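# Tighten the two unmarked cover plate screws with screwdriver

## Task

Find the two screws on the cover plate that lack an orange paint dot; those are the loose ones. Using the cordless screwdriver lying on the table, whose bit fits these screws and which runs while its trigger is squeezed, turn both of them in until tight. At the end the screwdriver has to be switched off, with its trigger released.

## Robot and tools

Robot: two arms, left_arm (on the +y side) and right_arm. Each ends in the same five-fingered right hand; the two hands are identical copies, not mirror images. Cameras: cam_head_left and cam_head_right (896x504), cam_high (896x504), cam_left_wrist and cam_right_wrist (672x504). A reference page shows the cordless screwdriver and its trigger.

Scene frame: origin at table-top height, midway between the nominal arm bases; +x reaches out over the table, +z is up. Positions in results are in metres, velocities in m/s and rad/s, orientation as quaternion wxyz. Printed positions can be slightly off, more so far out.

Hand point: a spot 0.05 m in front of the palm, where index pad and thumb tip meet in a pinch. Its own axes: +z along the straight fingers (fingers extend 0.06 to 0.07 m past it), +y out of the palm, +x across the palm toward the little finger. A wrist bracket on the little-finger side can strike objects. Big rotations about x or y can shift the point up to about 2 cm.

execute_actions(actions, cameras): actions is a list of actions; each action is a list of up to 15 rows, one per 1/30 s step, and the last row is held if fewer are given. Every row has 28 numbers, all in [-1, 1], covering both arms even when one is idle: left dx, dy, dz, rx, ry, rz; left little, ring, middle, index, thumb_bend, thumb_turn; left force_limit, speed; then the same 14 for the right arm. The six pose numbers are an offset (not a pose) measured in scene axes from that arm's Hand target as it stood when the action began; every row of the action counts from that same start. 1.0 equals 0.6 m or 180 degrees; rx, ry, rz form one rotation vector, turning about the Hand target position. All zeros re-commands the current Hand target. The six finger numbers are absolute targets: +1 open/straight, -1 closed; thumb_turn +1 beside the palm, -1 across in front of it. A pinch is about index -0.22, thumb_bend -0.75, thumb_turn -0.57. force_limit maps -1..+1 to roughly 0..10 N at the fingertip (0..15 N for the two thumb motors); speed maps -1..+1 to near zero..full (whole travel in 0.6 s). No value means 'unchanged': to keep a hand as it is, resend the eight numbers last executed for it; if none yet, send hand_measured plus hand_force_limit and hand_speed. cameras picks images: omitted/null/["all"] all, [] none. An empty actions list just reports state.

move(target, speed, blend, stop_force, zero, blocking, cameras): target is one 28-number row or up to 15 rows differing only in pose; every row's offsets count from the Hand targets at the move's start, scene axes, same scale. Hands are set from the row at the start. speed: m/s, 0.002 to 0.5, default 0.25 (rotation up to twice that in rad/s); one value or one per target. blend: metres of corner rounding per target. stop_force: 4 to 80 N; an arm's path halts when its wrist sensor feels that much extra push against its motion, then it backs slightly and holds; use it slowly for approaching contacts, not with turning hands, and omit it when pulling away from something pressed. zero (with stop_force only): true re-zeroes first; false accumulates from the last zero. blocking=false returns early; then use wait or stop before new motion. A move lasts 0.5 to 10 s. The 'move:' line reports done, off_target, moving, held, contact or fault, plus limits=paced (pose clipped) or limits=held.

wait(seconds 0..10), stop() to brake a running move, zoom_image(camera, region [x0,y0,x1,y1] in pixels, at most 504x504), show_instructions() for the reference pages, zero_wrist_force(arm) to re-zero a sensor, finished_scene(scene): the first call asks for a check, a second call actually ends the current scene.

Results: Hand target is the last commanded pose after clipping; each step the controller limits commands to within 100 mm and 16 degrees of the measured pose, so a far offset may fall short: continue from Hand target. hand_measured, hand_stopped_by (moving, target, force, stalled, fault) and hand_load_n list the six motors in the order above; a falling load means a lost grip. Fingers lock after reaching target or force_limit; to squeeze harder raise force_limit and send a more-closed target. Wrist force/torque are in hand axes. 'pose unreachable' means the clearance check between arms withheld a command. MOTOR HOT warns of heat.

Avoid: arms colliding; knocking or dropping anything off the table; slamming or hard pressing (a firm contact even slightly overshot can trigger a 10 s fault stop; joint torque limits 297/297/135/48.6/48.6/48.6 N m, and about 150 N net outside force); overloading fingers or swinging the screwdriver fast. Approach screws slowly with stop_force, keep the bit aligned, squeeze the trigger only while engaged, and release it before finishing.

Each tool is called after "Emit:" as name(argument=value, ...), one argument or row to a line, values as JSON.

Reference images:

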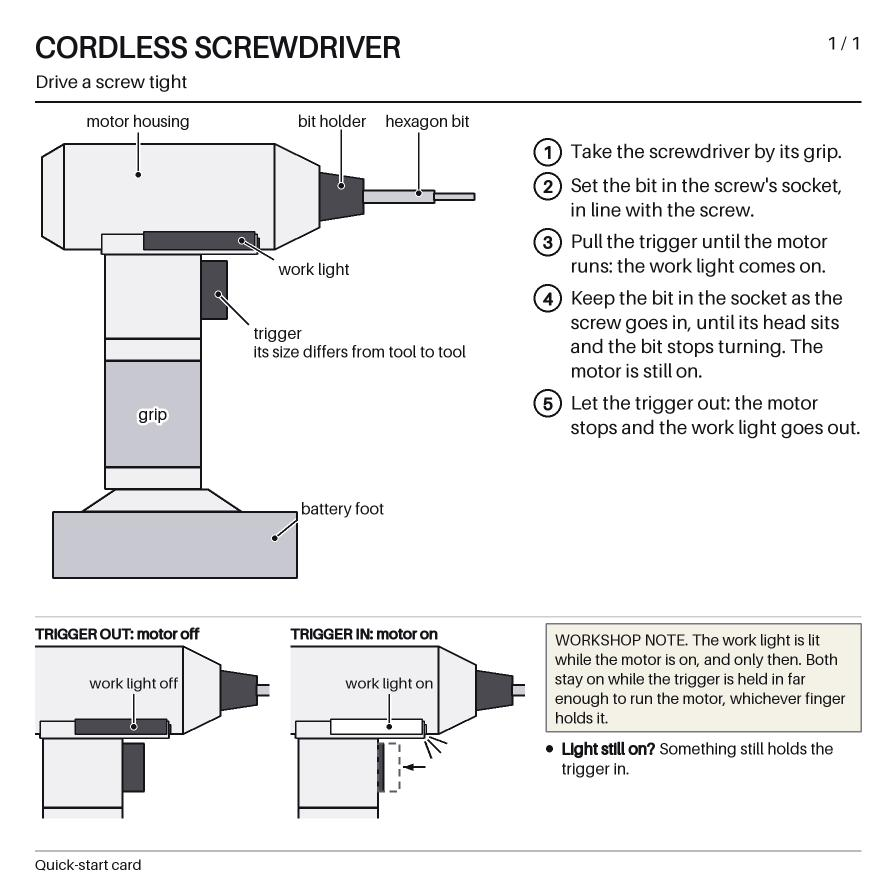

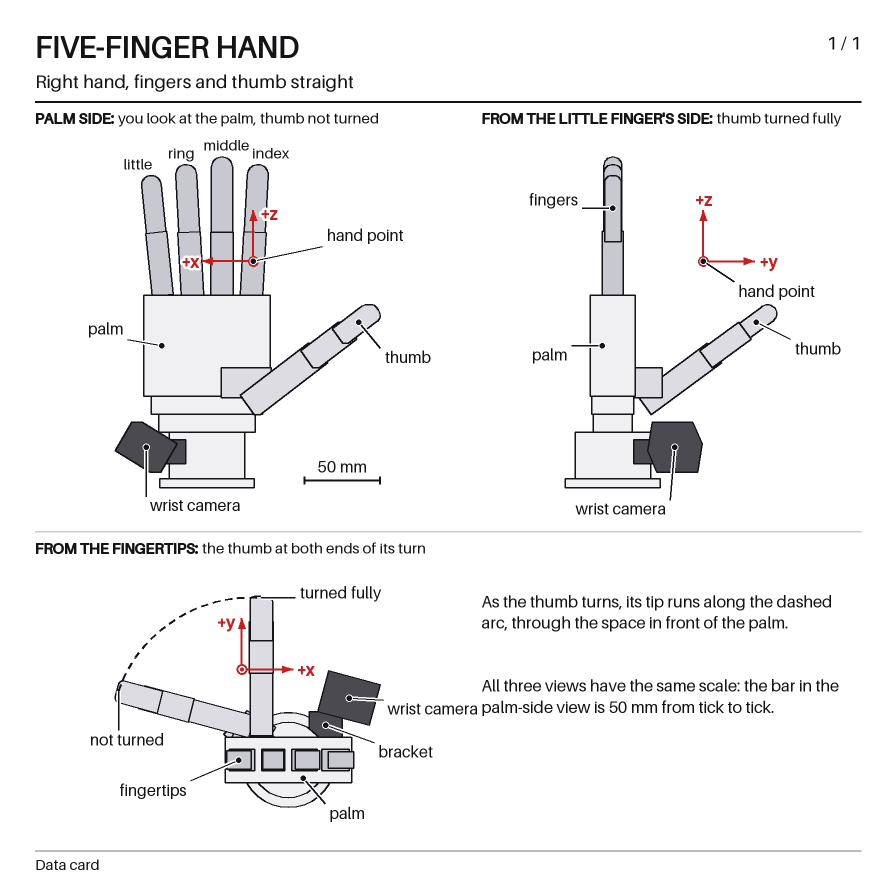

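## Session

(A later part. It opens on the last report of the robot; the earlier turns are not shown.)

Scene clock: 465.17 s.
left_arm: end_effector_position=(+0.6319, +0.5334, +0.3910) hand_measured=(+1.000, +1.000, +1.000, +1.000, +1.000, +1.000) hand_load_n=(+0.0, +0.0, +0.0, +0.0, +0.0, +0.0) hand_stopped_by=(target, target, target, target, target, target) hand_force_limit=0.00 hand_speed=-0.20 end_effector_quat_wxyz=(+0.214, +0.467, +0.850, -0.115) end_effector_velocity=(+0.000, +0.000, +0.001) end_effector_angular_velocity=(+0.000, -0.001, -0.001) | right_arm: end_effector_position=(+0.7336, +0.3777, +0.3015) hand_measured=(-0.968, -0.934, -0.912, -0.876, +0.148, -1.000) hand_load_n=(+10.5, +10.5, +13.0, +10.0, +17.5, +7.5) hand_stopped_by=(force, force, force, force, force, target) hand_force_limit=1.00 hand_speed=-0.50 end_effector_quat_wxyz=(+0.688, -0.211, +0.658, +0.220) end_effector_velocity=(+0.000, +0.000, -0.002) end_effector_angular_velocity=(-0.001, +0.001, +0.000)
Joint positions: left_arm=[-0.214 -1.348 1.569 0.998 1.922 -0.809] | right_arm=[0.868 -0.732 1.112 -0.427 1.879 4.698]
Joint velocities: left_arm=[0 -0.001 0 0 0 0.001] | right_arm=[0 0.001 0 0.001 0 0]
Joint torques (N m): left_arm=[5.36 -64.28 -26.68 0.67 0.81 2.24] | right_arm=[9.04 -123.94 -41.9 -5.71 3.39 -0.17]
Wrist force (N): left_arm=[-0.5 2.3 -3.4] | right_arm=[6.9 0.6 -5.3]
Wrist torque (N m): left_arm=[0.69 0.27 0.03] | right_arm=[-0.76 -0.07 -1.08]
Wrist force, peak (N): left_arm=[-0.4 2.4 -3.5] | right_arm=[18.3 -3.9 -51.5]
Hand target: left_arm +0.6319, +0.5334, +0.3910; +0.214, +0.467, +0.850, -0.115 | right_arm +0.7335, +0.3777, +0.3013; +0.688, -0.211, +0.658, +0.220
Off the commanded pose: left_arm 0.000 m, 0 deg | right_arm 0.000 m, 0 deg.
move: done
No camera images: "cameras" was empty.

Emit:
move(
  target=[0,0,0,0,0,0,1,1,1,1,1,1,0,-0.2,0,0,0,0,0,0,-1,-1,-1,-0.55,-0.96,-1,1,-0.5],
  cameras=["cam_left_wrist"],
)

Emit:
zoom_image(
  camera="cam_left_wrist",
  region=[240, 260, 340, 335],
)

Scene clock: 465.97 s.
left_arm: end_effector_position=(+0.6319, +0.5334, +0.3910) hand_measured=(+1.000, +1.000, +1.000, +1.000, +1.000, +1.000) hand_load_n=(+0.0, +0.0, +0.0, +0.5, +0.0, +0.0) hand_stopped_by=(target, target, target, target, target, target) hand_force_limit=0.00 hand_speed=-0.20 end_effector_quat_wxyz=(+0.214, +0.467, +0.850, -0.115) end_effector_velocity=(+0.000, +0.001, +0.000) end_effector_angular_velocity=(-0.001, +0.001, +0.001) | right_arm: end_effector_position=(+0.7335, +0.3777, +0.3013) hand_measured=(-0.968, -0.934, -0.912, -0.550, +0.148, -1.000) hand_load_n=(+11.5, +11.5, +14.5, +0.0, +16.0, +8.5) hand_stopped_by=(force, force, force, target, force, target) hand_force_limit=1.00 hand_speed=-0.50 end_effector_quat_wxyz=(+0.688, -0.211, +0.658, +0.220) end_effector_velocity=(+0.000, +0.000, -0.001) end_effector_angular_velocity=(-0.003, +0.002, +0.000)
Joint positions: left_arm=[-0.214 -1.348 1.569 0.998 1.922 -0.809] | right_arm=[0.868 -0.732 1.112 -0.427 1.879 4.698]
Joint velocities: left_arm=[0.001 0.001 0 0.001 0.001 0] | right_arm=[0 0.001 0 0.002 0 0]
Joint torques (N m): left_arm=[5.43 -58.19 -27.8 0.26 1.28 2.31] | right_arm=[14.05 -110.18 -45.21 -1.54 -0.94 -0.4]
Wrist force (N): left_arm=[-0.8 2.4 -3.5] | right_arm=[4.9 -4.6 -3.1]
Wrist torque (N m): left_arm=[0.71 0.30 0.03] | right_arm=[-0.18 -0.38 -0.01]
Wrist force, peak (N): left_arm=[-0.5 2.4 -3.7] | right_arm=[6.0 -5.6 -11.7]
Hand target: left_arm +0.6319, +0.5334, +0.3910; +0.214, +0.467, +0.850, -0.115 | right_arm +0.7335, +0.3777, +0.3013; +0.688, -0.211, +0.658, +0.220
Off the commanded pose: left_arm 0.000 m, 0 deg | right_arm 0.000 m, 0 deg.
move: done
Images, in order (width x height): cam_left_wrist 672x504.

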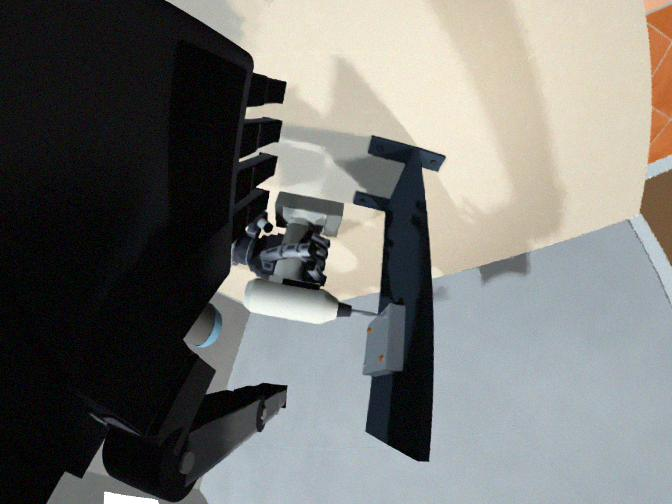

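Scaled by 5.040 from the camera's 672x504 image, which has a finer 960x720 frame.

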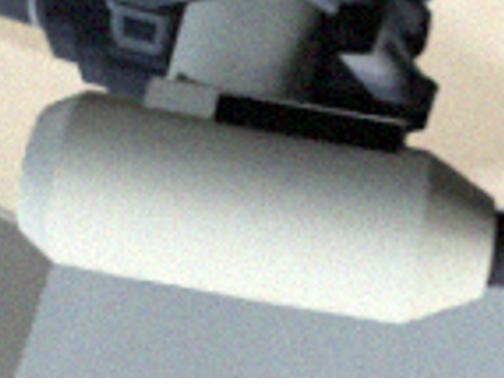

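Emit:
move(
  target=[
    [0,0,0,0,0,0,1,1,1,1,1,1,0,-0.2,-0.0268,-0.0198,0,0,0,0,-1,-1,-1,-0.55,-0.96,-1,1,-0.5],
    [0,0,0,0,0,0,1,1,1,1,1,1,0,-0.2,0.0642,-0.1397,0.1,0,0,0,-1,-1,-1,-0.55,-0.96,-1,1,-0.5],
  ],
  speed=[0.03,0.05],
  cameras=["cam_left_wrist","cam_high","cam_head_right","cam_right_wrist"],
)

Emit:
zoom_image(
  camera="cam_left_wrist",
  region=[350, 290, 410, 350],
)

Emit:
zoom_image(
  camera="cam_high",
  region=[412, 162, 452, 202],
)

Emit:
zoom_image(
  camera="cam_head_right",
  region=[300, 115, 350, 165],
)

Scene clock: 469.37 s.
left_arm: end_effector_position=(+0.6319, +0.5334, +0.3910) hand_measured=(+1.000, +1.000, +1.000, +1.000, +1.000, +1.000) hand_load_n=(+0.0, +0.0, +0.0, +0.0, +0.0, +0.0) hand_stopped_by=(target, target, target, target, target, target) hand_force_limit=0.00 hand_speed=-0.20 end_effector_quat_wxyz=(+0.214, +0.467, +0.850, -0.115) end_effector_velocity=(+0.000, +0.000, +0.000) end_effector_angular_velocity=(+0.000, +0.000, -0.001) | right_arm: end_effector_position=(+0.7721, +0.2936, +0.3612) hand_measured=(-0.968, -0.934, -0.912, -0.550, +0.148, -1.000) hand_load_n=(+11.5, +12.0, +16.5, +0.0, +13.0, +10.0) hand_stopped_by=(force, force, force, target, force, target) hand_force_limit=1.00 hand_speed=-0.50 end_effector_quat_wxyz=(+0.688, -0.211, +0.658, +0.220) end_effector_velocity=(-0.002, +0.002, +0.000) end_effector_angular_velocity=(+0.001, +0.000, +0.001)
Joint positions: left_arm=[-0.214 -1.348 1.569 0.998 1.922 -0.809] | right_arm=[0.782 -0.863 1.235 -0.418 1.793 4.702]
Joint velocities: left_arm=[0 0 0 0 0 0.001] | right_arm=[0.003 0.001 -0.001 -0.001 0.002 0]
Joint torques (N m): left_arm=[5.17 -61.36 -27.57 0.78 1.41 2.65] | right_arm=[16.06 -99.41 -51.34 -5.9 1.54 1.7]
Wrist force (N): left_arm=[-0.1 2.3 -3.2] | right_arm=[7.7 -2.7 -2.1]
Wrist torque (N m): left_arm=[0.67 0.20 0.06] | right_arm=[-0.48 -0.16 0.02]
Wrist force, peak (N): left_arm=[-0.4 2.4 -3.8] | right_arm=[8.2 -2.6 -2.4]
Hand target: left_arm +0.6319, +0.5334, +0.3910; +0.214, +0.467, +0.850, -0.115 | right_arm +0.7720, +0.2938, +0.3612; +0.688, -0.211, +0.658, +0.221
Off the commanded pose: left_arm 0.000 m, 0 deg | right_arm 0.000 m, 0 deg.
move: done
Images, in order (width x height): cam_head_right 896x504, cam_high 896x504, cam_left_wrist 672x504, cam_right_wrist 672x504.

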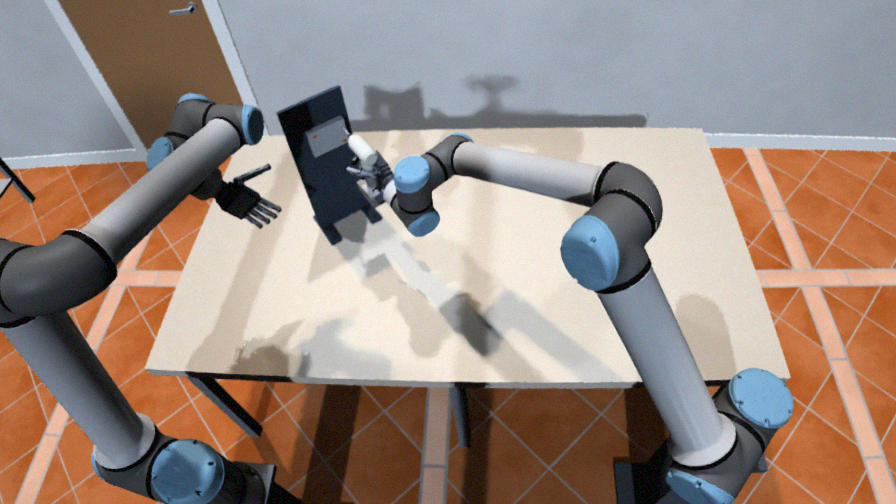

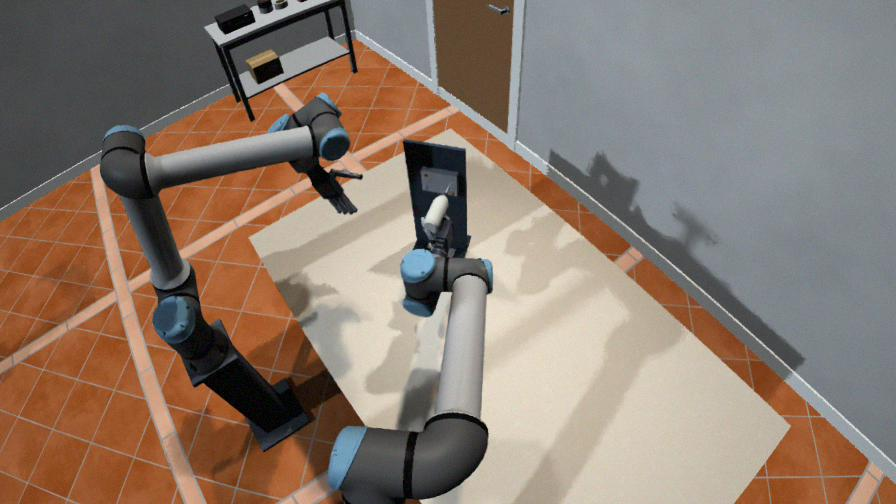

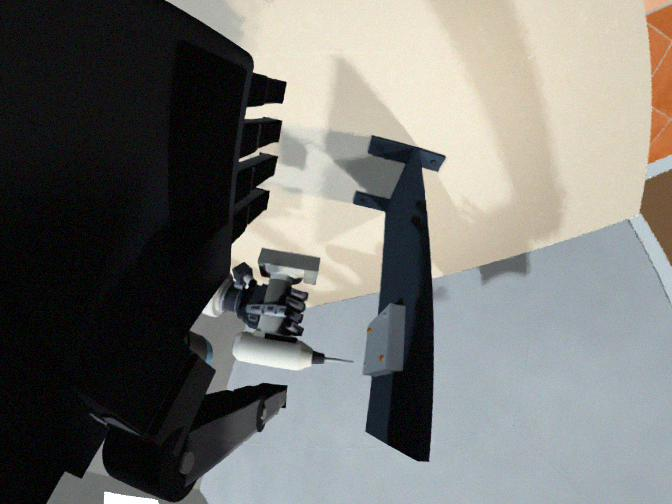

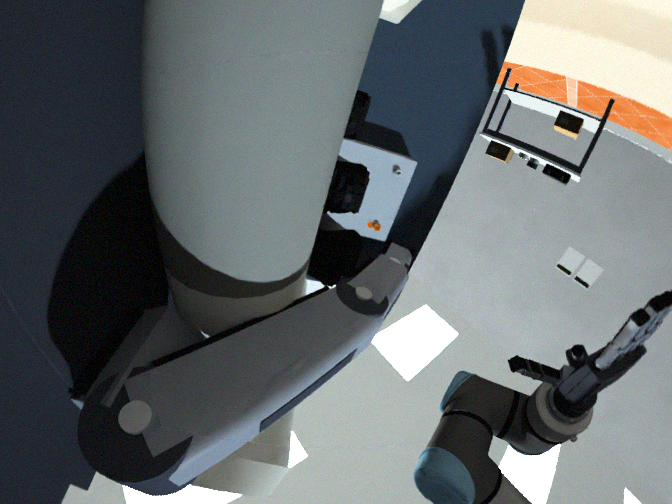

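Scaled by 8.400 from the camera's 672x504 image, which has a finer 960x720 frame.

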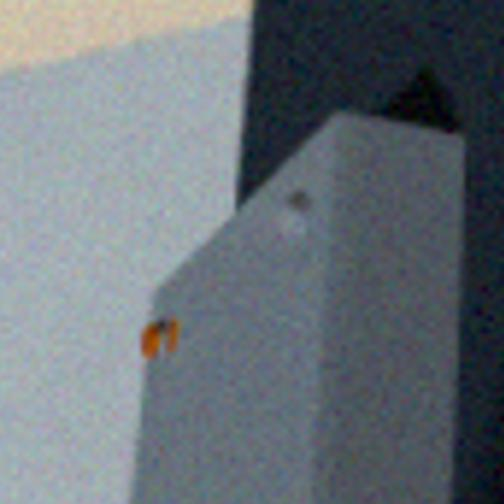

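Scaled by 12.600.

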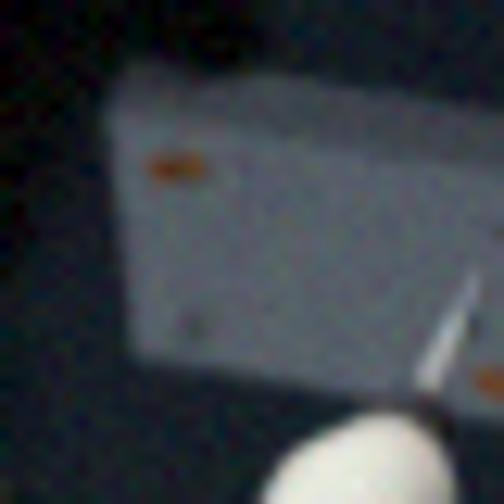

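Scaled by 10.080.

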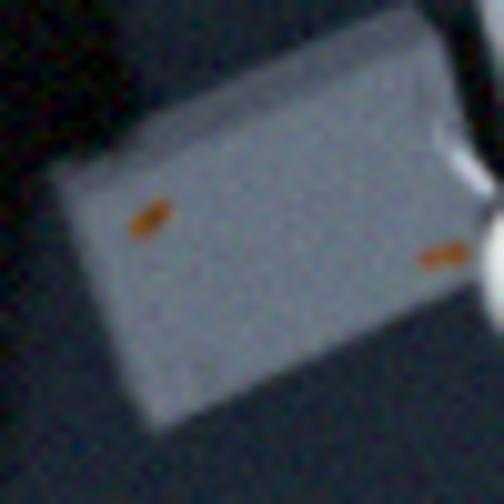

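Emit:
zoom_image(
  camera="cam_right_wrist",
  region=[330, 130, 430, 250],
)

Emit:
move(
  target=[0,0,0,0,0,0,1,1,1,1,1,1,0,-0.2,0.0322,0.0238,0,0,0,0,-1,-1,-1,-0.55,-0.96,-1,1,-0.5],
  speed=0.008,
  stop_force=6,
  cameras=["cam_left_wrist","cam_high","cam_head_right"],
)

Emit:
zoom_image(
  camera="cam_left_wrist",
  region=[350, 320, 410, 380],
)

Emit:
zoom_image(
  camera="cam_high",
  region=[426, 162, 466, 202],
)

Emit:
zoom_image(
  camera="cam_head_right",
  region=[320, 110, 360, 150],
)

Scaled by 4.200 from the camera's 672x504 image, which has a finer 960x720 frame.

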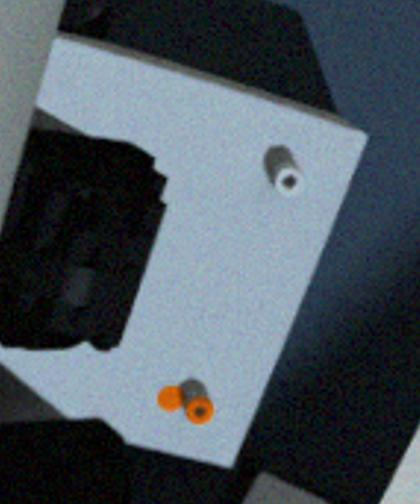

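Scene clock: 472.63 s.
left_arm: end_effector_position=(+0.6319, +0.5334, +0.3910) hand_measured=(+1.000, +1.000, +1.000, +1.000, +1.000, +1.000) hand_load_n=(+0.0, +0.0, +0.0, +0.0, +0.0, -0.5) hand_stopped_by=(target, target, target, target, target, target) hand_force_limit=0.00 hand_speed=-0.20 end_effector_quat_wxyz=(+0.214, +0.467, +0.850, -0.115) end_effector_velocity=(+0.000, +0.000, +0.000) end_effector_angular_velocity=(+0.000, +0.001, +0.000) | right_arm: end_effector_position=(+0.7858, +0.3039, +0.3612) hand_measured=(-0.968, -0.934, -0.912, -0.550, +0.148, -1.000) hand_load_n=(+12.0, +12.0, +16.5, +0.0, +13.0, +9.5) hand_stopped_by=(force, force, force, target, force, target) hand_force_limit=1.00 hand_speed=-0.50 end_effector_quat_wxyz=(+0.688, -0.211, +0.658, +0.221) end_effector_velocity=(+0.000, +0.000, -0.002) end_effector_angular_velocity=(-0.001, +0.002, +0.000)
Joint positions: left_arm=[-0.214 -1.348 1.569 0.998 1.922 -0.809] | right_arm=[0.778 -0.836 1.189 -0.398 1.789 4.702]
Joint velocities: left_arm=[0 0.001 0 0.001 0 0] | right_arm=[0 0.001 0 0.001 0 0]
Joint torques (N m): left_arm=[6.61 -59.07 -28.43 0.25 1.67 2.19] | right_arm=[3.73 -123.39 -41.89 -6.8 1.33 1.76]
Wrist force (N): left_arm=[-0.6 2.5 -3.3] | right_arm=[7.6 -2.6 -2.4]
Wrist torque (N m): left_arm=[0.70 0.28 0.04] | right_arm=[-0.43 -0.14 0.02]
Wrist force, peak (N): left_arm=[-0.6 2.4 -3.7] | right_arm=[9.1 -4.1 -17.1]
Hand target: left_arm +0.6319, +0.5334, +0.3910; +0.214, +0.467, +0.850, -0.115 | right_arm +0.7857, +0.3040, +0.3612; +0.688, -0.211, +0.658, +0.221
Off the commanded pose: left_arm 0.000 m, 0 deg | right_arm 0.007 m, 0 deg.
move: contact (right_arm)
Images, in order (width x height): cam_head_right 896x504, cam_high 896x504, cam_left_wrist 672x504.

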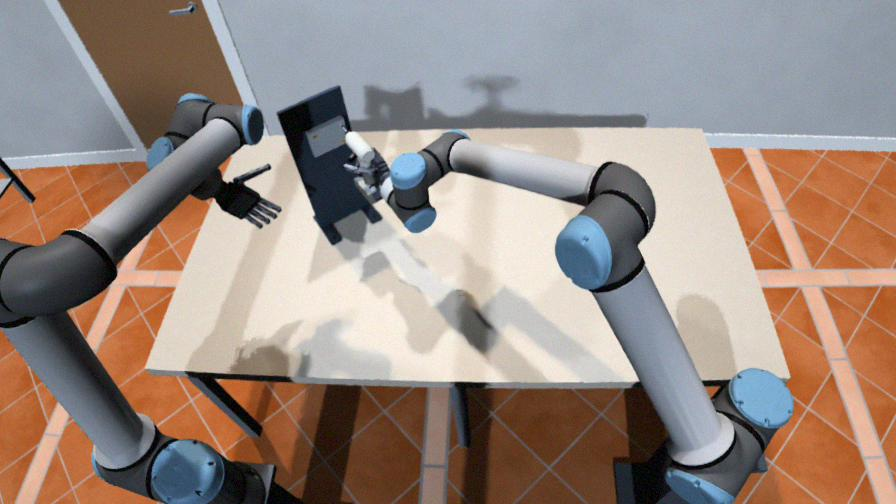

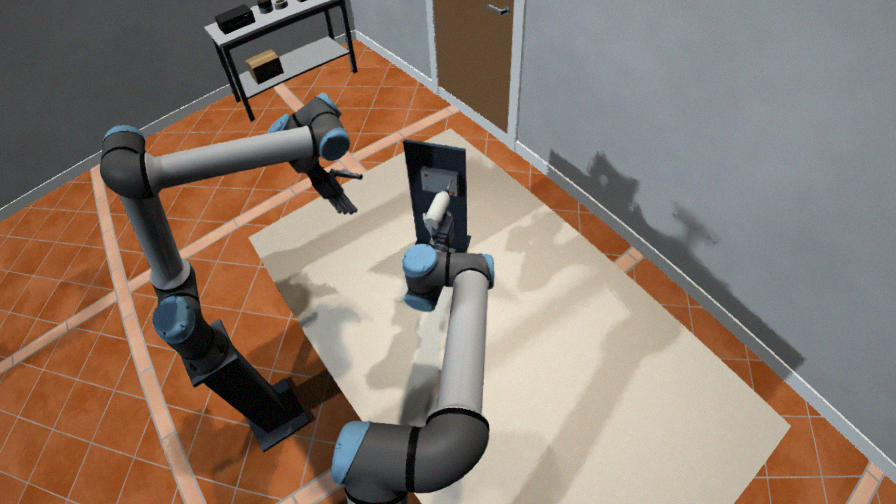

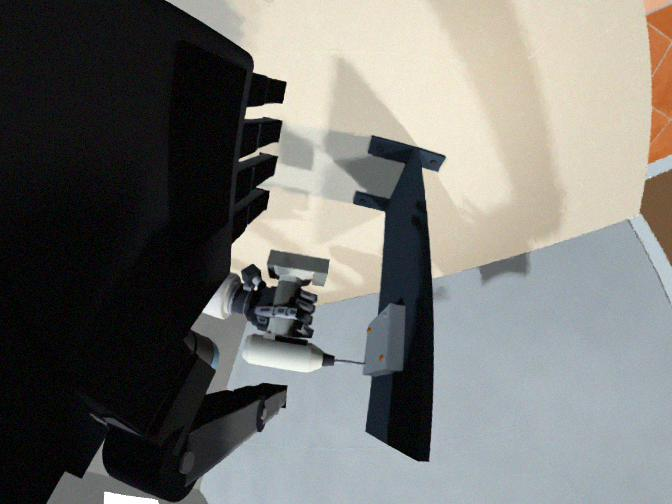

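Scaled by 8.400 from the camera's 672x504 image, which has a finer 960x720 frame.

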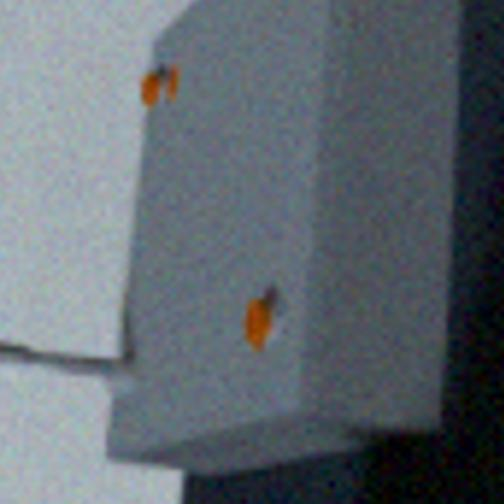

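Scaled by 12.600.

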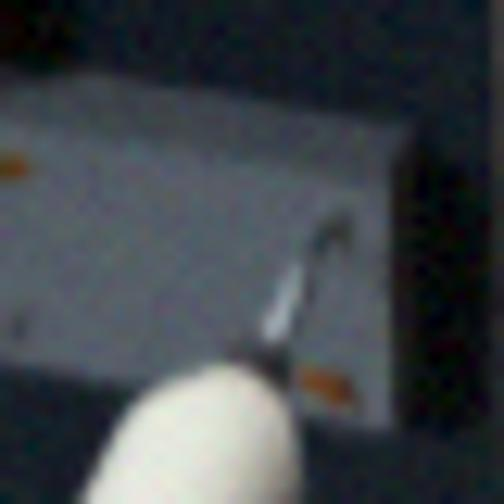

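Scaled by 12.600.

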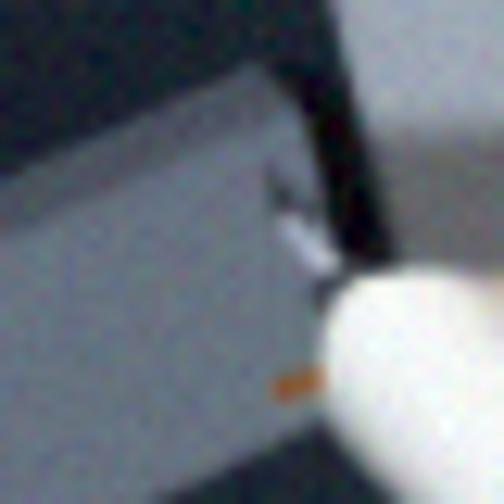

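Emit:
move(
  target=[
    [0,0,0,0,0,0,1,1,1,1,1,1,0,-0.2,-0.0020,-0.0015,0,0,0,0,-1,-1,-1,-0.96,-0.96,-1,1,-0.5],
    [0,0,0,0,0,0,1,1,1,1,1,1,0,-0.2,0.0107,0.0079,0,0,0,0,-1,-1,-1,-0.96,-0.96,-1,1,-0.5],
  ],
  speed=0.004,
  stop_force=8,
  cameras=[],
)

Emit:
zoom_image(
  camera="cam_left_wrist",
  region=[350, 320, 410, 380],
)

Scene clock: 474.70 s.
left_arm: end_effector_position=(+0.6319, +0.5334, +0.3910) hand_measured=(+1.000, +1.000, +1.000, +1.000, +1.000, +1.000) hand_load_n=(+0.0, +0.0, +0.0, +0.0, -0.5, +0.0) hand_stopped_by=(target, target, target, target, target, target) hand_force_limit=0.00 hand_speed=-0.20 end_effector_quat_wxyz=(+0.214, +0.467, +0.850, -0.115) end_effector_velocity=(+0.000, -0.001, +0.000) end_effector_angular_velocity=(+0.000, +0.001, +0.000) | right_arm: end_effector_position=(+0.7856, +0.3040, +0.3613) hand_measured=(-0.968, -0.934, -0.912, -0.874, +0.148, -1.000) hand_load_n=(+10.5, +11.5, +16.0, +12.0, +13.5, +9.0) hand_stopped_by=(force, force, force, force, force, target) hand_force_limit=1.00 hand_speed=-0.50 end_effector_quat_wxyz=(+0.688, -0.211, +0.658, +0.221) end_effector_velocity=(+0.000, +0.000, +0.000) end_effector_angular_velocity=(+0.000, +0.000, +0.000)
Joint positions: left_arm=[-0.214 -1.348 1.569 0.998 1.922 -0.809] | right_arm=[0.779 -0.836 1.189 -0.398 1.789 4.702]
Joint velocities: left_arm=[-0.001 0 0 0.001 0 -0.001] | right_arm=[0 0 0 0 0 0]
Joint torques (N m): left_arm=[5.66 -61.09 -28.45 0.67 1.12 2.39] | right_arm=[7.1 -123.18 -43.82 -6.63 2.2 0.33]
Wrist force (N): left_arm=[-0.4 2.3 -3.3] | right_arm=[7.6 -2.4 -6.1]
Wrist torque (N m): left_arm=[0.69 0.24 0.05] | right_arm=[-0.36 -0.15 0.00]
Wrist force, peak (N): left_arm=[-0.7 2.4 -3.8] | right_arm=[8.6 -1.5 -15.3]
Hand target: left_arm +0.6319, +0.5334, +0.3910; +0.214, +0.467, +0.850, -0.115 | right_arm +0.7856, +0.3040, +0.3613; +0.688, -0.211, +0.658, +0.221
Off the commanded pose: left_arm 0.000 m, 0 deg | right_arm 0.008 m, 0 deg.
move: contact (right_arm); path passed 1 of 2 targets
No camera images: "cameras" was empty.

Scaled by 8.400 from the camera's 672x504 image, which has a finer 960x720 frame.

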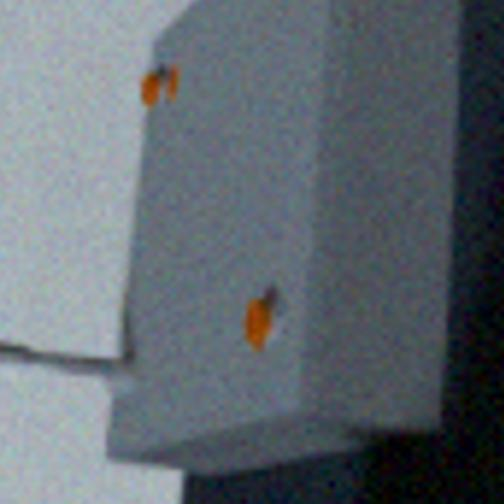

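Emit:
move(
  target=[
    [0,0,0,0,0,0,1,1,1,1,1,1,0,-0.2,-0.0027,-0.0020,0,0,0,0,-1,-1,-1,-0.55,-0.96,-1,1,-0.5],
    [0,0,0,0,0,0,1,1,1,1,1,1,0,-0.2,-0.0127,0.0114,0,0,0,0,-1,-1,-1,-0.55,-0.96,-1,1,-0.5],
    [0,0,0,0,0,0,1,1,1,1,1,1,0,-0.2,0.0007,0.0213,0,0,0,0,-1,-1,-1,-0.55,-0.96,-1,1,-0.5],
  ],
  speed=[0.012,0.012,0.006],
  stop_force=8,
  cameras=["cam_left_wrist"],
)

Emit:
zoom_image(
  camera="cam_left_wrist",
  region=[350, 320, 410, 380],
)

Scene clock: 477.97 s.
left_arm: end_effector_position=(+0.6319, +0.5334, +0.3910) hand_measured=(+1.000, +1.000, +1.000, +1.000, +1.000, +1.000) hand_load_n=(+0.0, +0.0, +0.0, +0.0, +0.0, +0.0) hand_stopped_by=(target, target, target, target, target, target) hand_force_limit=0.00 hand_speed=-0.20 end_effector_quat_wxyz=(+0.214, +0.467, +0.850, -0.115) end_effector_velocity=(+0.000, -0.001, +0.000) end_effector_angular_velocity=(+0.000, +0.000, -0.003) | right_arm: end_effector_position=(+0.7829, +0.3145, +0.3612) hand_measured=(-0.968, -0.934, -0.912, -0.550, +0.148, -1.000) hand_load_n=(+11.0, +11.5, +15.5, +0.0, +13.5, +9.0) hand_stopped_by=(force, force, force, target, force, target) hand_force_limit=1.00 hand_speed=-0.50 end_effector_quat_wxyz=(+0.688, -0.211, +0.658, +0.221) end_effector_velocity=(+0.000, +0.000, +0.000) end_effector_angular_velocity=(+0.000, +0.000, +0.000)
Joint positions: left_arm=[-0.214 -1.348 1.569 0.998 1.922 -0.809] | right_arm=[0.788 -0.824 1.166 -0.388 1.799 4.702]
Joint velocities: left_arm=[-0.001 0 0 0 0.001 0.001] | right_arm=[0 0 0 0 0 0]
Joint torques (N m): left_arm=[4.87 -60.14 -27.16 0.22 0.84 2.35] | right_arm=[-1.14 -125.8 -45.67 -7.71 1.08 -0.1]
Wrist force (N): left_arm=[-0.4 2.3 -3.2] | right_arm=[9.2 -3.1 -8.3]
Wrist torque (N m): left_arm=[0.68 0.24 0.04] | right_arm=[-0.19 -0.02 0.07]
Wrist force, peak (N): left_arm=[-0.6 2.4 -3.7] | right_arm=[9.6 -4.7 -20.6]
Hand target: left_arm +0.6319, +0.5334, +0.3910; +0.214, +0.467, +0.850, -0.115 | right_arm +0.7829, +0.3145, +0.3612; +0.688, -0.211, +0.658, +0.221
Off the commanded pose: left_arm 0.000 m, 0 deg | right_arm 0.004 m, 0 deg.
move: contact (right_arm); path passed 2 of 3 targets
Images, in order (width x height): cam_left_wrist 672x504.

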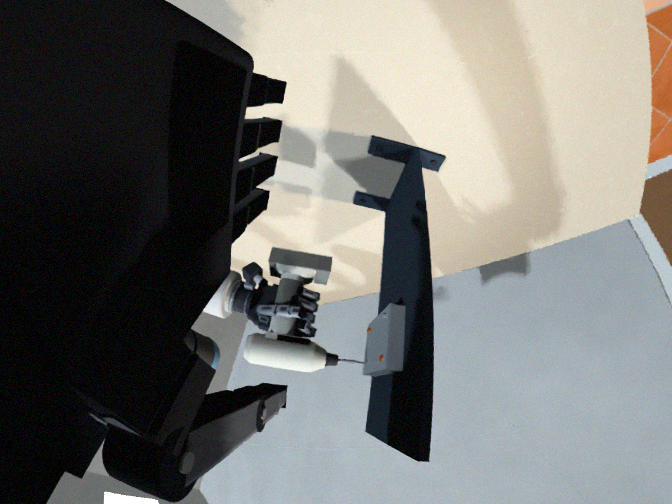

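Scaled by 8.400 from the camera's 672x504 image, which has a finer 960x720 frame.

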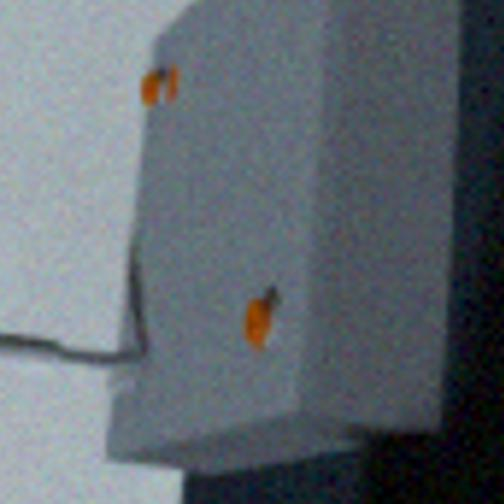

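Emit:
move(
  target=[
    [0,0,0,0,0,0,1,1,1,1,1,1,0,-0.2,-0.0201,-0.0149,0,0,0,0,-1,-1,-1,-0.55,-0.96,-1,1,-0.5],
    [0,0,0,0,0,0,1,1,1,1,1,1,0,-0.2,-0.0099,-0.0286,-0.1,0,0,0,-1,-1,-1,-0.55,-0.96,-1,1,-0.5],
    [0,0,0,0,0,0,1,1,1,1,1,1,0,-0.2,0.0051,-0.0175,-0.1,0,0,0,-1,-1,-1,-0.55,-0.96,-1,1,-0.5],
    [0,0,0,0,0,0,1,1,1,1,1,1,0,-0.2,0.0142,-0.0108,-0.1,0,0,0,-1,-1,-1,-0.55,-0.96,-1,1,-0.5],
  ],
  speed=[0.02,0.06,0.02,0.006],
  stop_force=8,
  cameras=["cam_left_wrist","cam_right_wrist"],
)

Emit:
zoom_image(
  camera="cam_left_wrist",
  region=[350, 320, 410, 380],
)

Scene clock: 481.43 s.
left_arm: end_effector_position=(+0.6319, +0.5334, +0.3910) hand_measured=(+1.000, +1.000, +1.000, +1.000, +1.000, +1.000) hand_load_n=(+0.0, +0.0, +0.0, +0.0, +0.0, +0.0) hand_stopped_by=(target, target, target, target, target, target) hand_force_limit=0.00 hand_speed=-0.20 end_effector_quat_wxyz=(+0.214, +0.467, +0.850, -0.115) end_effector_velocity=(+0.000, +0.000, +0.000) end_effector_angular_velocity=(-0.001, +0.000, +0.000) | right_arm: end_effector_position=(+0.7858, +0.3038, +0.3012) hand_measured=(-0.968, -0.934, -0.912, -0.550, +0.148, -1.000) hand_load_n=(+11.0, +11.5, +16.0, +0.0, +13.5, +8.5) hand_stopped_by=(force, force, force, target, force, target) hand_force_limit=1.00 hand_speed=-0.50 end_effector_quat_wxyz=(+0.688, -0.211, +0.658, +0.221) end_effector_velocity=(+0.000, +0.000, -0.002) end_effector_angular_velocity=(-0.001, +0.001, +0.000)
Joint positions: left_arm=[-0.214 -1.348 1.569 0.998 1.922 -0.809] | right_arm=[0.778 -0.796 1.231 -0.48 1.789 4.702]
Joint velocities: left_arm=[0 0 0 -0.001 0.001 0] | right_arm=[0 0.002 0 0 0 0]
Joint torques (N m): left_arm=[5.13 -61.07 -29.83 0.46 0.98 2.44] | right_arm=[12.39 -124.06 -40.42 -6.16 1.56 1.55]
Wrist force (N): left_arm=[-0.7 2.5 -3.4] | right_arm=[7.1 -2.5 -2.7]
Wrist torque (N m): left_arm=[0.71 0.29 0.03] | right_arm=[-0.40 -0.17 0.00]
Wrist force, peak (N): left_arm=[-0.4 2.6 -3.7] | right_arm=[11.2 -4.2 -25.4]
Hand target: left_arm +0.6319, +0.5334, +0.3910; +0.214, +0.467, +0.850, -0.115 | right_arm +0.7857, +0.3039, +0.3012; +0.688, -0.211, +0.658, +0.221
Off the commanded pose: left_arm 0.000 m, 0 deg | right_arm 0.007 m, 0 deg.
move: contact (right_arm); path passed 2 of 4 targets
Images, in order (width x height): cam_left_wrist 672x504, cam_right_wrist 672x504.

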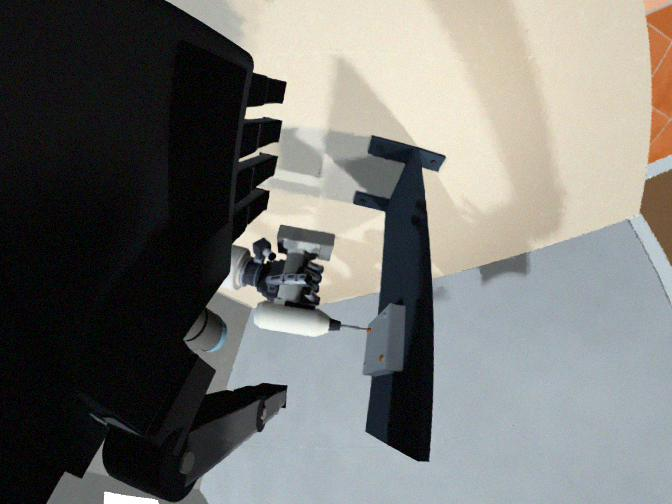

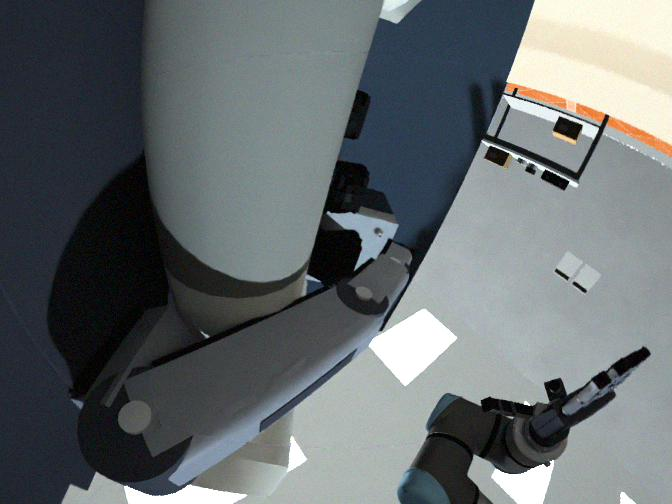

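Scaled by 8.400 from the camera's 672x504 image, which has a finer 960x720 frame.

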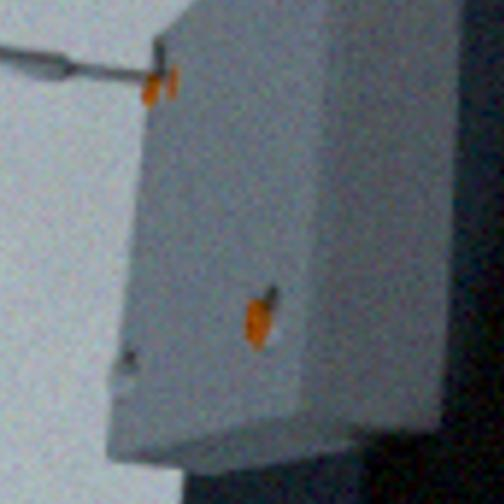

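Emit:
move(
  target=[
    [0,0,0,0,0,0,1,1,1,1,1,1,0,-0.2,-0.0107,-0.0079,0,0,0,0,-1,-1,-1,-0.55,-0.96,-1,1,-0.5],
    [0,0,0,0,0,0,1,1,1,1,1,1,0,-0.2,-0.0147,-0.0025,0.1,0,0,0,-1,-1,-1,-0.55,-0.96,-1,1,-0.5],
    [0,0,0,0,0,0,1,1,1,1,1,1,0,-0.2,-0.0067,0.0034,0.1,0,0,0,-1,-1,-1,-0.55,-0.96,-1,1,-0.5],
    [0,0,0,0,0,0,1,1,1,1,1,1,0,-0.2,0.0067,0.0133,0.1,0,0,0,-1,-1,-1,-0.55,-0.96,-1,1,-0.5],
  ],
  speed=[0.02,0.06,0.02,0.006],
  stop_force=8,
  cameras=[],
)

Scene clock: 485.67 s.
left_arm: end_effector_position=(+0.6319, +0.5334, +0.3910) hand_measured=(+1.000, +1.000, +1.000, +1.000, +1.000, +1.000) hand_load_n=(+0.0, +0.0, +0.0, +0.0, +0.0, +0.0) hand_stopped_by=(target, target, target, target, target, target) hand_force_limit=0.00 hand_speed=-0.20 end_effector_quat_wxyz=(+0.214, +0.467, +0.850, -0.115) end_effector_velocity=(+0.000, +0.000, +0.000) end_effector_angular_velocity=(-0.001, +0.001, +0.000) | right_arm: end_effector_position=(+0.7866, +0.3094, +0.3612) hand_measured=(-0.968, -0.934, -0.912, -0.550, +0.148, -1.000) hand_load_n=(+11.0, +12.0, +16.0, +0.0, +13.0, +9.0) hand_stopped_by=(force, force, force, target, force, target) hand_force_limit=1.00 hand_speed=-0.50 end_effector_quat_wxyz=(+0.688, -0.211, +0.658, +0.221) end_effector_velocity=(+0.000, +0.000, +0.000) end_effector_angular_velocity=(+0.001, +0.000, +0.000)
Joint positions: left_arm=[-0.214 -1.348 1.569 0.998 1.922 -0.809] | right_arm=[0.782 -0.828 1.174 -0.392 1.792 4.702]
Joint velocities: left_arm=[0 0 0 0.001 0.001 0] | right_arm=[0 0 0 -0.001 0 0]
Joint torques (N m): left_arm=[2.94 -61.25 -28.48 0.86 1.18 2.41] | right_arm=[0.07 -126.6 -44.35 -7.17 1.06 1.46]
Wrist force (N): left_arm=[-0.4 2.2 -3.6] | right_arm=[8.1 -2.8 -5.0]
Wrist torque (N m): left_arm=[0.68 0.25 0.04] | right_arm=[-0.37 -0.01 0.02]
Wrist force, peak (N): left_arm=[-0.4 2.3 -4.0] | right_arm=[8.8 -4.3 -18.0]
Hand target: left_arm +0.6319, +0.5334, +0.3910; +0.214, +0.467, +0.850, -0.115 | right_arm +0.7865, +0.3095, +0.3612; +0.688, -0.211, +0.658, +0.221
Off the commanded pose: left_arm 0.000 m, 0 deg | right_arm 0.004 m, 0 deg.
move: contact (right_arm); path passed 3 of 4 targets
No camera images: "cameras" was empty.

Emit:
move(
  target=[
    [0,0,0,0,0,0,1,1,1,1,1,1,0,-0.2,-0.0080,-0.0060,0,0,0,0,-1,-1,-1,-0.55,-0.96,-1,1,-0.5],
    [0,0,0,0,0,0,1,1,1,1,1,1,0,-0.2,-0.0000,-0.0167,0,0,0,0,-1,-1,-1,-0.55,-0.96,-1,1,-0.5],
    [0,0,0,0,0,0,1,1,1,1,1,1,0,-0.2,0.0120,-0.0078,0,0,0,0,-1,-1,-1,-0.55,-0.96,-1,1,-0.5],
  ],
  speed=[0.012,0.02,0.006],
  stop_force=9,
  cameras=[],
)

Scene clock: 488.07 s.
left_arm: end_effector_position=(+0.6319, +0.5334, +0.3910) hand_measured=(+1.000, +1.000, +1.000, +1.000, +1.000, +1.000) hand_load_n=(+0.0, +0.0, +0.0, +0.0, +0.0, +0.0) hand_stopped_by=(target, target, target, target, target, target) hand_force_limit=0.00 hand_speed=-0.20 end_effector_quat_wxyz=(+0.214, +0.467, +0.850, -0.115) end_effector_velocity=(+0.000, -0.001, +0.000) end_effector_angular_velocity=(+0.000, -0.001, +0.000) | right_arm: end_effector_position=(+0.7882, +0.3007, +0.3612) hand_measured=(-0.968, -0.934, -0.912, -0.550, +0.148, -1.000) hand_load_n=(+11.0, +11.5, +16.0, +0.0, +13.5, +8.5) hand_stopped_by=(force, force, force, target, force, target) hand_force_limit=1.00 hand_speed=-0.50 end_effector_quat_wxyz=(+0.688, -0.211, +0.658, +0.221) end_effector_velocity=(+0.000, +0.000, +0.000) end_effector_angular_velocity=(-0.001, +0.001, +0.000)
Joint positions: left_arm=[-0.214 -1.348 1.569 0.998 1.922 -0.809] | right_arm=[0.774 -0.839 1.193 -0.4 1.785 4.703]
Joint velocities: left_arm=[-0.001 0 0 -0.001 0 -0.001] | right_arm=[0 0 0 0.001 0 0]
Joint torques (N m): left_arm=[6.24 -58.68 -28.86 0.7 0.82 2.19] | right_arm=[-0.36 -123.71 -43.47 -6.92 1.36 1.59]
Wrist force (N): left_arm=[-0.4 2.0 -3.6] | right_arm=[7.7 -2.9 -6.1]
Wrist torque (N m): left_arm=[0.66 0.26 0.03] | right_arm=[-0.36 -0.15 0.00]
Wrist force, peak (N): left_arm=[-0.8 2.6 -3.6] | right_arm=[8.9 -3.8 -20.8]
Hand target: left_arm +0.6319, +0.5334, +0.3910; +0.214, +0.467, +0.850, -0.115 | right_arm +0.7882, +0.3007, +0.3612; +0.688, -0.211, +0.658, +0.221
Off the commanded pose: left_arm 0.000 m, 0 deg | right_arm 0.007 m, 0 deg.
move: contact (right_arm); path passed 2 of 3 targets
No camera images: "cameras" was empty.

Emit:
move(
  target=[
    [0,0,0,0,0,0,1,1,1,1,1,1,0,-0.2,-0.0020,-0.0015,0,0,0,0,-1,-1,-1,-0.55,-0.96,-1,1,-0.5],
    [0,0,0,0,0,0,1,1,1,1,1,1,0,-0.2,-0.0080,0.0065,0,0,0,0,-1,-1,-1,-0.55,-0.96,-1,1,-0.5],
    [0,0,0,0,0,0,1,1,1,1,1,1,0,-0.2,0.0054,0.0164,0,0,0,0,-1,-1,-1,-0.55,-0.96,-1,1,-0.5],
  ],
  speed=[0.012,0.012,0.006],
  stop_force=9,
  cameras=[],
)

Scene clock: 490.23 s.
left_arm: end_effector_position=(+0.6319, +0.5334, +0.3910) hand_measured=(+1.000, +1.000, +1.000, +1.000, +1.000, +1.000) hand_load_n=(+0.0, +0.0, +0.0, +0.0, +0.0, +0.0) hand_stopped_by=(target, target, target, target, target, target) hand_force_limit=0.00 hand_speed=-0.20 end_effector_quat_wxyz=(+0.214, +0.467, +0.850, -0.115) end_effector_velocity=(+0.000, +0.000, +0.000) end_effector_angular_velocity=(+0.000, +0.000, -0.001) | right_arm: end_effector_position=(+0.7845, +0.3056, +0.3612) hand_measured=(-0.968, -0.934, -0.912, -0.550, +0.148, -1.000) hand_load_n=(+11.5, +12.0, +16.5, +0.0, +13.0, +8.5) hand_stopped_by=(force, force, force, target, force, target) hand_force_limit=1.00 hand_speed=-0.50 end_effector_quat_wxyz=(+0.688, -0.211, +0.658, +0.221) end_effector_velocity=(+0.000, +0.000, +0.000) end_effector_angular_velocity=(-0.001, +0.000, +0.000)
Joint positions: left_arm=[-0.214 -1.348 1.569 0.998 1.922 -0.809] | right_arm=[0.78 -0.835 1.187 -0.397 1.791 4.702]
Joint velocities: left_arm=[0 0 0 0 0 0.001] | right_arm=[0 0 0 0 0 0]
Joint torques (N m): left_arm=[1.11 -59.66 -29.6 0.82 1.25 1.58] | right_arm=[12.36 -124.41 -42.85 -6.7 1.32 -1.7]
Wrist force (N): left_arm=[-0.3 2.3 -3.5] | right_arm=[7.5 -2.4 -4.4]
Wrist torque (N m): left_arm=[0.69 0.23 0.05] | right_arm=[-0.41 -0.11 -0.01]
Wrist force, peak (N): left_arm=[-0.4 2.5 -3.9] | right_arm=[9.4 -4.4 -19.7]
Hand target: left_arm +0.6319, +0.5334, +0.3910; +0.214, +0.467, +0.850, -0.115 | right_arm +0.7845, +0.3056, +0.3612; +0.688, -0.211, +0.658, +0.221
Off the commanded pose: left_arm 0.000 m, 0 deg | right_arm 0.009 m, 0 deg.
move: contact (right_arm); path passed 2 of 3 targets
No camera images: "cameras" was empty.

Emit:
move(
  target=[
    [0,0,0,0,0,0,1,1,1,1,1,1,0,-0.2,-0.0020,-0.0015,0,0,0,0,-1,-1,-1,-0.55,-0.96,-1,1,-0.5],
    [0,0,0,0,0,0,1,1,1,1,1,1,0,-0.2,0.0017,-0.0065,0.0067,0,0,0,-1,-1,-1,-0.55,-0.96,-1,1,-0.5],
    [0,0,0,0,0,0,1,1,1,1,1,1,0,-0.2,0.0151,0.0034,0.0067,0,0,0,-1,-1,-1,-0.55,-0.96,-1,1,-0.5],
  ],
  speed=[0.012,0.012,0.006],
  stop_force=9,
  cameras=[],
)

Scene clock: 492.03 s.
left_arm: end_effector_position=(+0.6319, +0.5334, +0.3910) hand_measured=(+1.000, +1.000, +1.000, +1.000, +1.000, +1.000) hand_load_n=(+0.0, +0.0, +0.0, +0.0, +0.0, +0.0) hand_stopped_by=(target, target, target, target, target, target) hand_force_limit=0.00 hand_speed=-0.20 end_effector_quat_wxyz=(+0.214, +0.467, +0.850, -0.115) end_effector_velocity=(+0.000, -0.001, +0.001) end_effector_angular_velocity=(-0.001, -0.002, -0.001) | right_arm: end_effector_position=(+0.7867, +0.3026, +0.3653) hand_measured=(-0.968, -0.934, -0.912, -0.550, +0.148, -1.000) hand_load_n=(+11.5, +12.0, +16.5, +0.0, +13.0, +9.0) hand_stopped_by=(force, force, force, target, force, target) hand_force_limit=1.00 hand_speed=-0.50 end_effector_quat_wxyz=(+0.688, -0.211, +0.658, +0.221) end_effector_velocity=(+0.000, +0.000, +0.000) end_effector_angular_velocity=(+0.001, +0.000, +0.000)
Joint positions: left_arm=[-0.214 -1.348 1.569 0.998 1.922 -0.809] | right_arm=[0.777 -0.84 1.188 -0.393 1.787 4.702]
Joint velocities: left_arm=[-0.001 -0.001 0 -0.001 0.001 -0.001] | right_arm=[0 0 0 -0.001 0 0]
Joint torques (N m): left_arm=[1.21 -60.64 -30.32 1.28 0.95 2.6] | right_arm=[-2.8 -123.64 -41.54 -6.54 1.24 0.55]
Wrist force (N): left_arm=[-0.7 2.0 -3.2] | right_arm=[6.9 -2.9 -3.1]
Wrist torque (N m): left_arm=[0.63 0.28 0.03] | right_arm=[-0.49 -0.09 -0.04]
Wrist force, peak (N): left_arm=[-0.7 2.5 -3.5] | right_arm=[8.7 -4.5 -19.1]
Hand target: left_arm +0.6319, +0.5334, +0.3910; +0.214, +0.467, +0.850, -0.115 | right_arm +0.7867, +0.3026, +0.3653; +0.688, -0.211, +0.658, +0.221
Off the commanded pose: left_arm 0.000 m, 0 deg | right_arm 0.008 m, 0 deg.
move: contact (right_arm); path passed 2 of 3 targets
No camera images: "cameras" was empty.

Emit:
move(
  target=[
    [0,0,0,0,0,0,1,1,1,1,1,1,0,-0.2,-0.0020,-0.0015,0,0,0,0,-1,-1,-1,-0.55,-0.96,-1,1,-0.5],
    [0,0,0,0,0,0,1,1,1,1,1,1,0,-0.2,-0.0020,-0.0015,-0.0125,0,0,0,-1,-1,-1,-0.55,-0.96,-1,1,-0.5],
    [0,0,0,0,0,0,1,1,1,1,1,1,0,-0.2,0.0114,0.0084,-0.0125,0,0,0,-1,-1,-1,-0.55,-0.96,-1,1,-0.5],
  ],
  speed=[0.012,0.012,0.006],
  stop_force=9,
  cameras=[],
)

Scene clock: 494.90 s.
left_arm: end_effector_position=(+0.6319, +0.5334, +0.3910) hand_measured=(+1.000, +1.000, +1.000, +1.000, +1.000, +1.000) hand_load_n=(+0.0, +0.0, -0.5, +0.0, +0.0, +0.0) hand_stopped_by=(target, target, target, target, target, target) hand_force_limit=0.00 hand_speed=-0.20 end_effector_quat_wxyz=(+0.214, +0.467, +0.850, -0.115) end_effector_velocity=(+0.000, -0.001, +0.000) end_effector_angular_velocity=(+0.000, +0.000, +0.000) | right_arm: end_effector_position=(+0.7899, +0.3049, +0.3578) hand_measured=(-0.968, -0.934, -0.912, -0.550, +0.148, -1.000) hand_load_n=(+11.5, +12.0, +16.5, -0.5, +13.0, +9.0) hand_stopped_by=(force, force, force, target, force, target) hand_force_limit=1.00 hand_speed=-0.50 end_effector_quat_wxyz=(+0.688, -0.211, +0.658, +0.221) end_effector_velocity=(+0.000, +0.000, +0.000) end_effector_angular_velocity=(+0.000, +0.000, +0.000)
Joint positions: left_arm=[-0.214 -1.348 1.569 0.998 1.922 -0.809] | right_arm=[0.776 -0.829 1.183 -0.399 1.786 4.702]
Joint velocities: left_arm=[-0.001 0 0 0 0 -0.001] | right_arm=[0 -0.001 0 0.001 0 0]
Joint torques (N m): left_arm=[4.84 -57.93 -31.58 1.11 1.23 1.74] | right_arm=[-0.63 -125.01 -44.9 -7.4 1.08 0.89]
Wrist force (N): left_arm=[-0.2 2.2 -3.5] | right_arm=[8.9 -2.9 -6.7]
Wrist torque (N m): left_arm=[0.69 0.23 0.05] | right_arm=[-0.34 -0.08 0.05]
Wrist force, peak (N): left_arm=[-0.4 2.4 -3.8] | right_arm=[9.1 -4.0 -19.5]
Hand target: left_arm +0.6319, +0.5334, +0.3910; +0.214, +0.467, +0.850, -0.115 | right_arm +0.7899, +0.3050, +0.3578; +0.688, -0.211, +0.658, +0.221
Off the commanded pose: left_arm 0.000 m, 0 deg | right_arm 0.005 m, 0 deg.
move: contact (right_arm); path passed 2 of 3 targets
No camera images: "cameras" was empty.

Emit:
move(
  target=[
    [0,0,0,0,0,0,1,1,1,1,1,1,0,-0.2,-0.0080,-0.0060,0,0,0,0,-1,-1,-1,-0.55,-0.96,-1,1,-0.5],
    [0,0,0,0,0,0,1,1,1,1,1,1,0,-0.2,-0.0080,-0.0060,0.0158,0,0,0,-1,-1,-1,-0.55,-0.96,-1,1,-0.5],
    [0,0,0,0,0,0,1,1,1,1,1,1,0,-0.2,0.0054,0.0039,0.0158,0,0,0,-1,-1,-1,-0.55,-0.96,-1,1,-0.5],
  ],
  speed=[0.012,0.012,0.006],
  stop_force=9,
  cameras=[],
)

Scene clock: 498.53 s.
left_arm: end_effector_position=(+0.6319, +0.5334, +0.3910) hand_measured=(+1.000, +1.000, +1.000, +1.000, +1.000, +1.000) hand_load_n=(+0.0, +0.0, +0.0, +0.0, +0.0, +0.0) hand_stopped_by=(target, target, target, target, target, target) hand_force_limit=0.00 hand_speed=-0.20 end_effector_quat_wxyz=(+0.214, +0.467, +0.850, -0.115) end_effector_velocity=(+0.000, +0.000, -0.001) end_effector_angular_velocity=(+0.001, +0.000, -0.001) | right_arm: end_effector_position=(+0.7902, +0.3051, +0.3672) hand_measured=(-0.968, -0.934, -0.912, -0.550, +0.148, -1.000) hand_load_n=(+12.5, +12.0, +16.0, +0.0, +13.5, +8.0) hand_stopped_by=(force, force, force, target, force, target) hand_force_limit=1.00 hand_speed=-0.50 end_effector_quat_wxyz=(+0.688, -0.211, +0.658, +0.221) end_effector_velocity=(+0.000, +0.000, +0.001) end_effector_angular_velocity=(+0.000, -0.001, -0.001)
Joint positions: left_arm=[-0.214 -1.348 1.569 0.998 1.922 -0.809] | right_arm=[0.776 -0.834 1.174 -0.385 1.786 4.702]
Joint velocities: left_arm=[0 0.001 0 0 -0.001 0.001] | right_arm=[0 -0.001 0 0.001 0 0]
Joint torques (N m): left_arm=[2.56 -55.23 -30.5 0.96 0.67 2.02] | right_arm=[-0.8 -123.06 -44.69 -7.02 1.26 1.25]
Wrist force (N): left_arm=[-0.9 2.4 -4.0] | right_arm=[7.2 -3.3 -8.3]
Wrist torque (N m): left_arm=[0.74 0.35 0.01] | right_arm=[-0.25 -0.20 0.00]
Wrist force, peak (N): left_arm=[-0.9 2.4 -4.0] | right_arm=[7.6 -4.4 -20.8]
Hand target: left_arm +0.6319, +0.5334, +0.3910; +0.214, +0.467, +0.850, -0.115 | right_arm +0.7902, +0.3051, +0.3672; +0.688, -0.211, +0.658, +0.221
Off the commanded pose: left_arm 0.000 m, 0 deg | right_arm 0.004 m, 0 deg.
move: contact (right_arm); path passed 2 of 3 targets
No camera images: "cameras" was empty.

Emit:
move(
  target=[
    [0,0,0,0,0,0,1,1,1,1,1,1,0,-0.2,-0.0080,-0.0060,0,0,0,0,-1,-1,-1,-0.96,-0.96,-1,1,-0.5],
    [0,0,0,0,0,0,1,1,1,1,1,1,0,-0.2,-0.0080,-0.0060,-0.0088,0,0,0,-1,-1,-1,-0.96,-0.96,-1,1,-0.5],
    [0,0,0,0,0,0,1,1,1,1,1,1,0,-0.2,0.0054,0.0039,-0.0088,0,0,0,-1,-1,-1,-0.96,-0.96,-1,1,-0.5],
  ],
  speed=[0.012,0.012,0.004],
  stop_force=9,
  cameras=[],
)

Scene clock: 501.47 s.
left_arm: end_effector_position=(+0.6319, +0.5334, +0.3910) hand_measured=(+1.000, +1.000, +1.000, +1.000, +1.000, +1.000) hand_load_n=(+0.0, +0.0, +0.0, +0.0, +0.0, +0.0) hand_stopped_by=(target, target, target, target, target, target) hand_force_limit=0.00 hand_speed=-0.20 end_effector_quat_wxyz=(+0.214, +0.467, +0.850, -0.115) end_effector_velocity=(+0.000, +0.000, +0.000) end_effector_angular_velocity=(-0.001, +0.000, +0.000) | right_arm: end_effector_position=(+0.7877, +0.3033, +0.3619) hand_measured=(-0.968, -0.934, -0.912, -0.874, +0.148, -1.000) hand_load_n=(+12.5, +11.5, +15.0, +11.0, +15.0, +5.5) hand_stopped_by=(force, force, force, force, force, target) hand_force_limit=1.00 hand_speed=-0.50 end_effector_quat_wxyz=(+0.688, -0.211, +0.658, +0.221) end_effector_velocity=(+0.000, +0.000, +0.001) end_effector_angular_velocity=(+0.000, +0.000, +0.000)
Joint positions: left_arm=[-0.214 -1.348 1.569 0.998 1.922 -0.809] | right_arm=[0.776 -0.836 1.187 -0.396 1.787 4.702]
Joint velocities: left_arm=[0 0 0 0 0.001 0] | right_arm=[0 -0.001 0 0.001 0 0]
Joint torques (N m): left_arm=[4.34 -57.47 -30.7 1.27 1.09 2.08] | right_arm=[-2.2 -115.96 -52.7 -6.5 3.64 -0.02]
Wrist force (N): left_arm=[-0.8 2.2 -3.3] | right_arm=[7.3 3.3 -19.1]
Wrist torque (N m): left_arm=[0.68 0.30 0.02] | right_arm=[-0.70 -0.49 -0.26]
Wrist force, peak (N): left_arm=[-0.3 2.4 -4.0] | right_arm=[7.2 4.1 -25.3]
Hand target: left_arm +0.6319, +0.5334, +0.3910; +0.214, +0.467, +0.850, -0.115 | right_arm +0.7877, +0.3034, +0.3619; +0.688, -0.211, +0.658, +0.221
Off the commanded pose: left_arm 0.000 m, 0 deg | right_arm 0.007 m, 0 deg.
move: contact (right_arm); path passed 2 of 3 targets
No camera images: "cameras" was empty.


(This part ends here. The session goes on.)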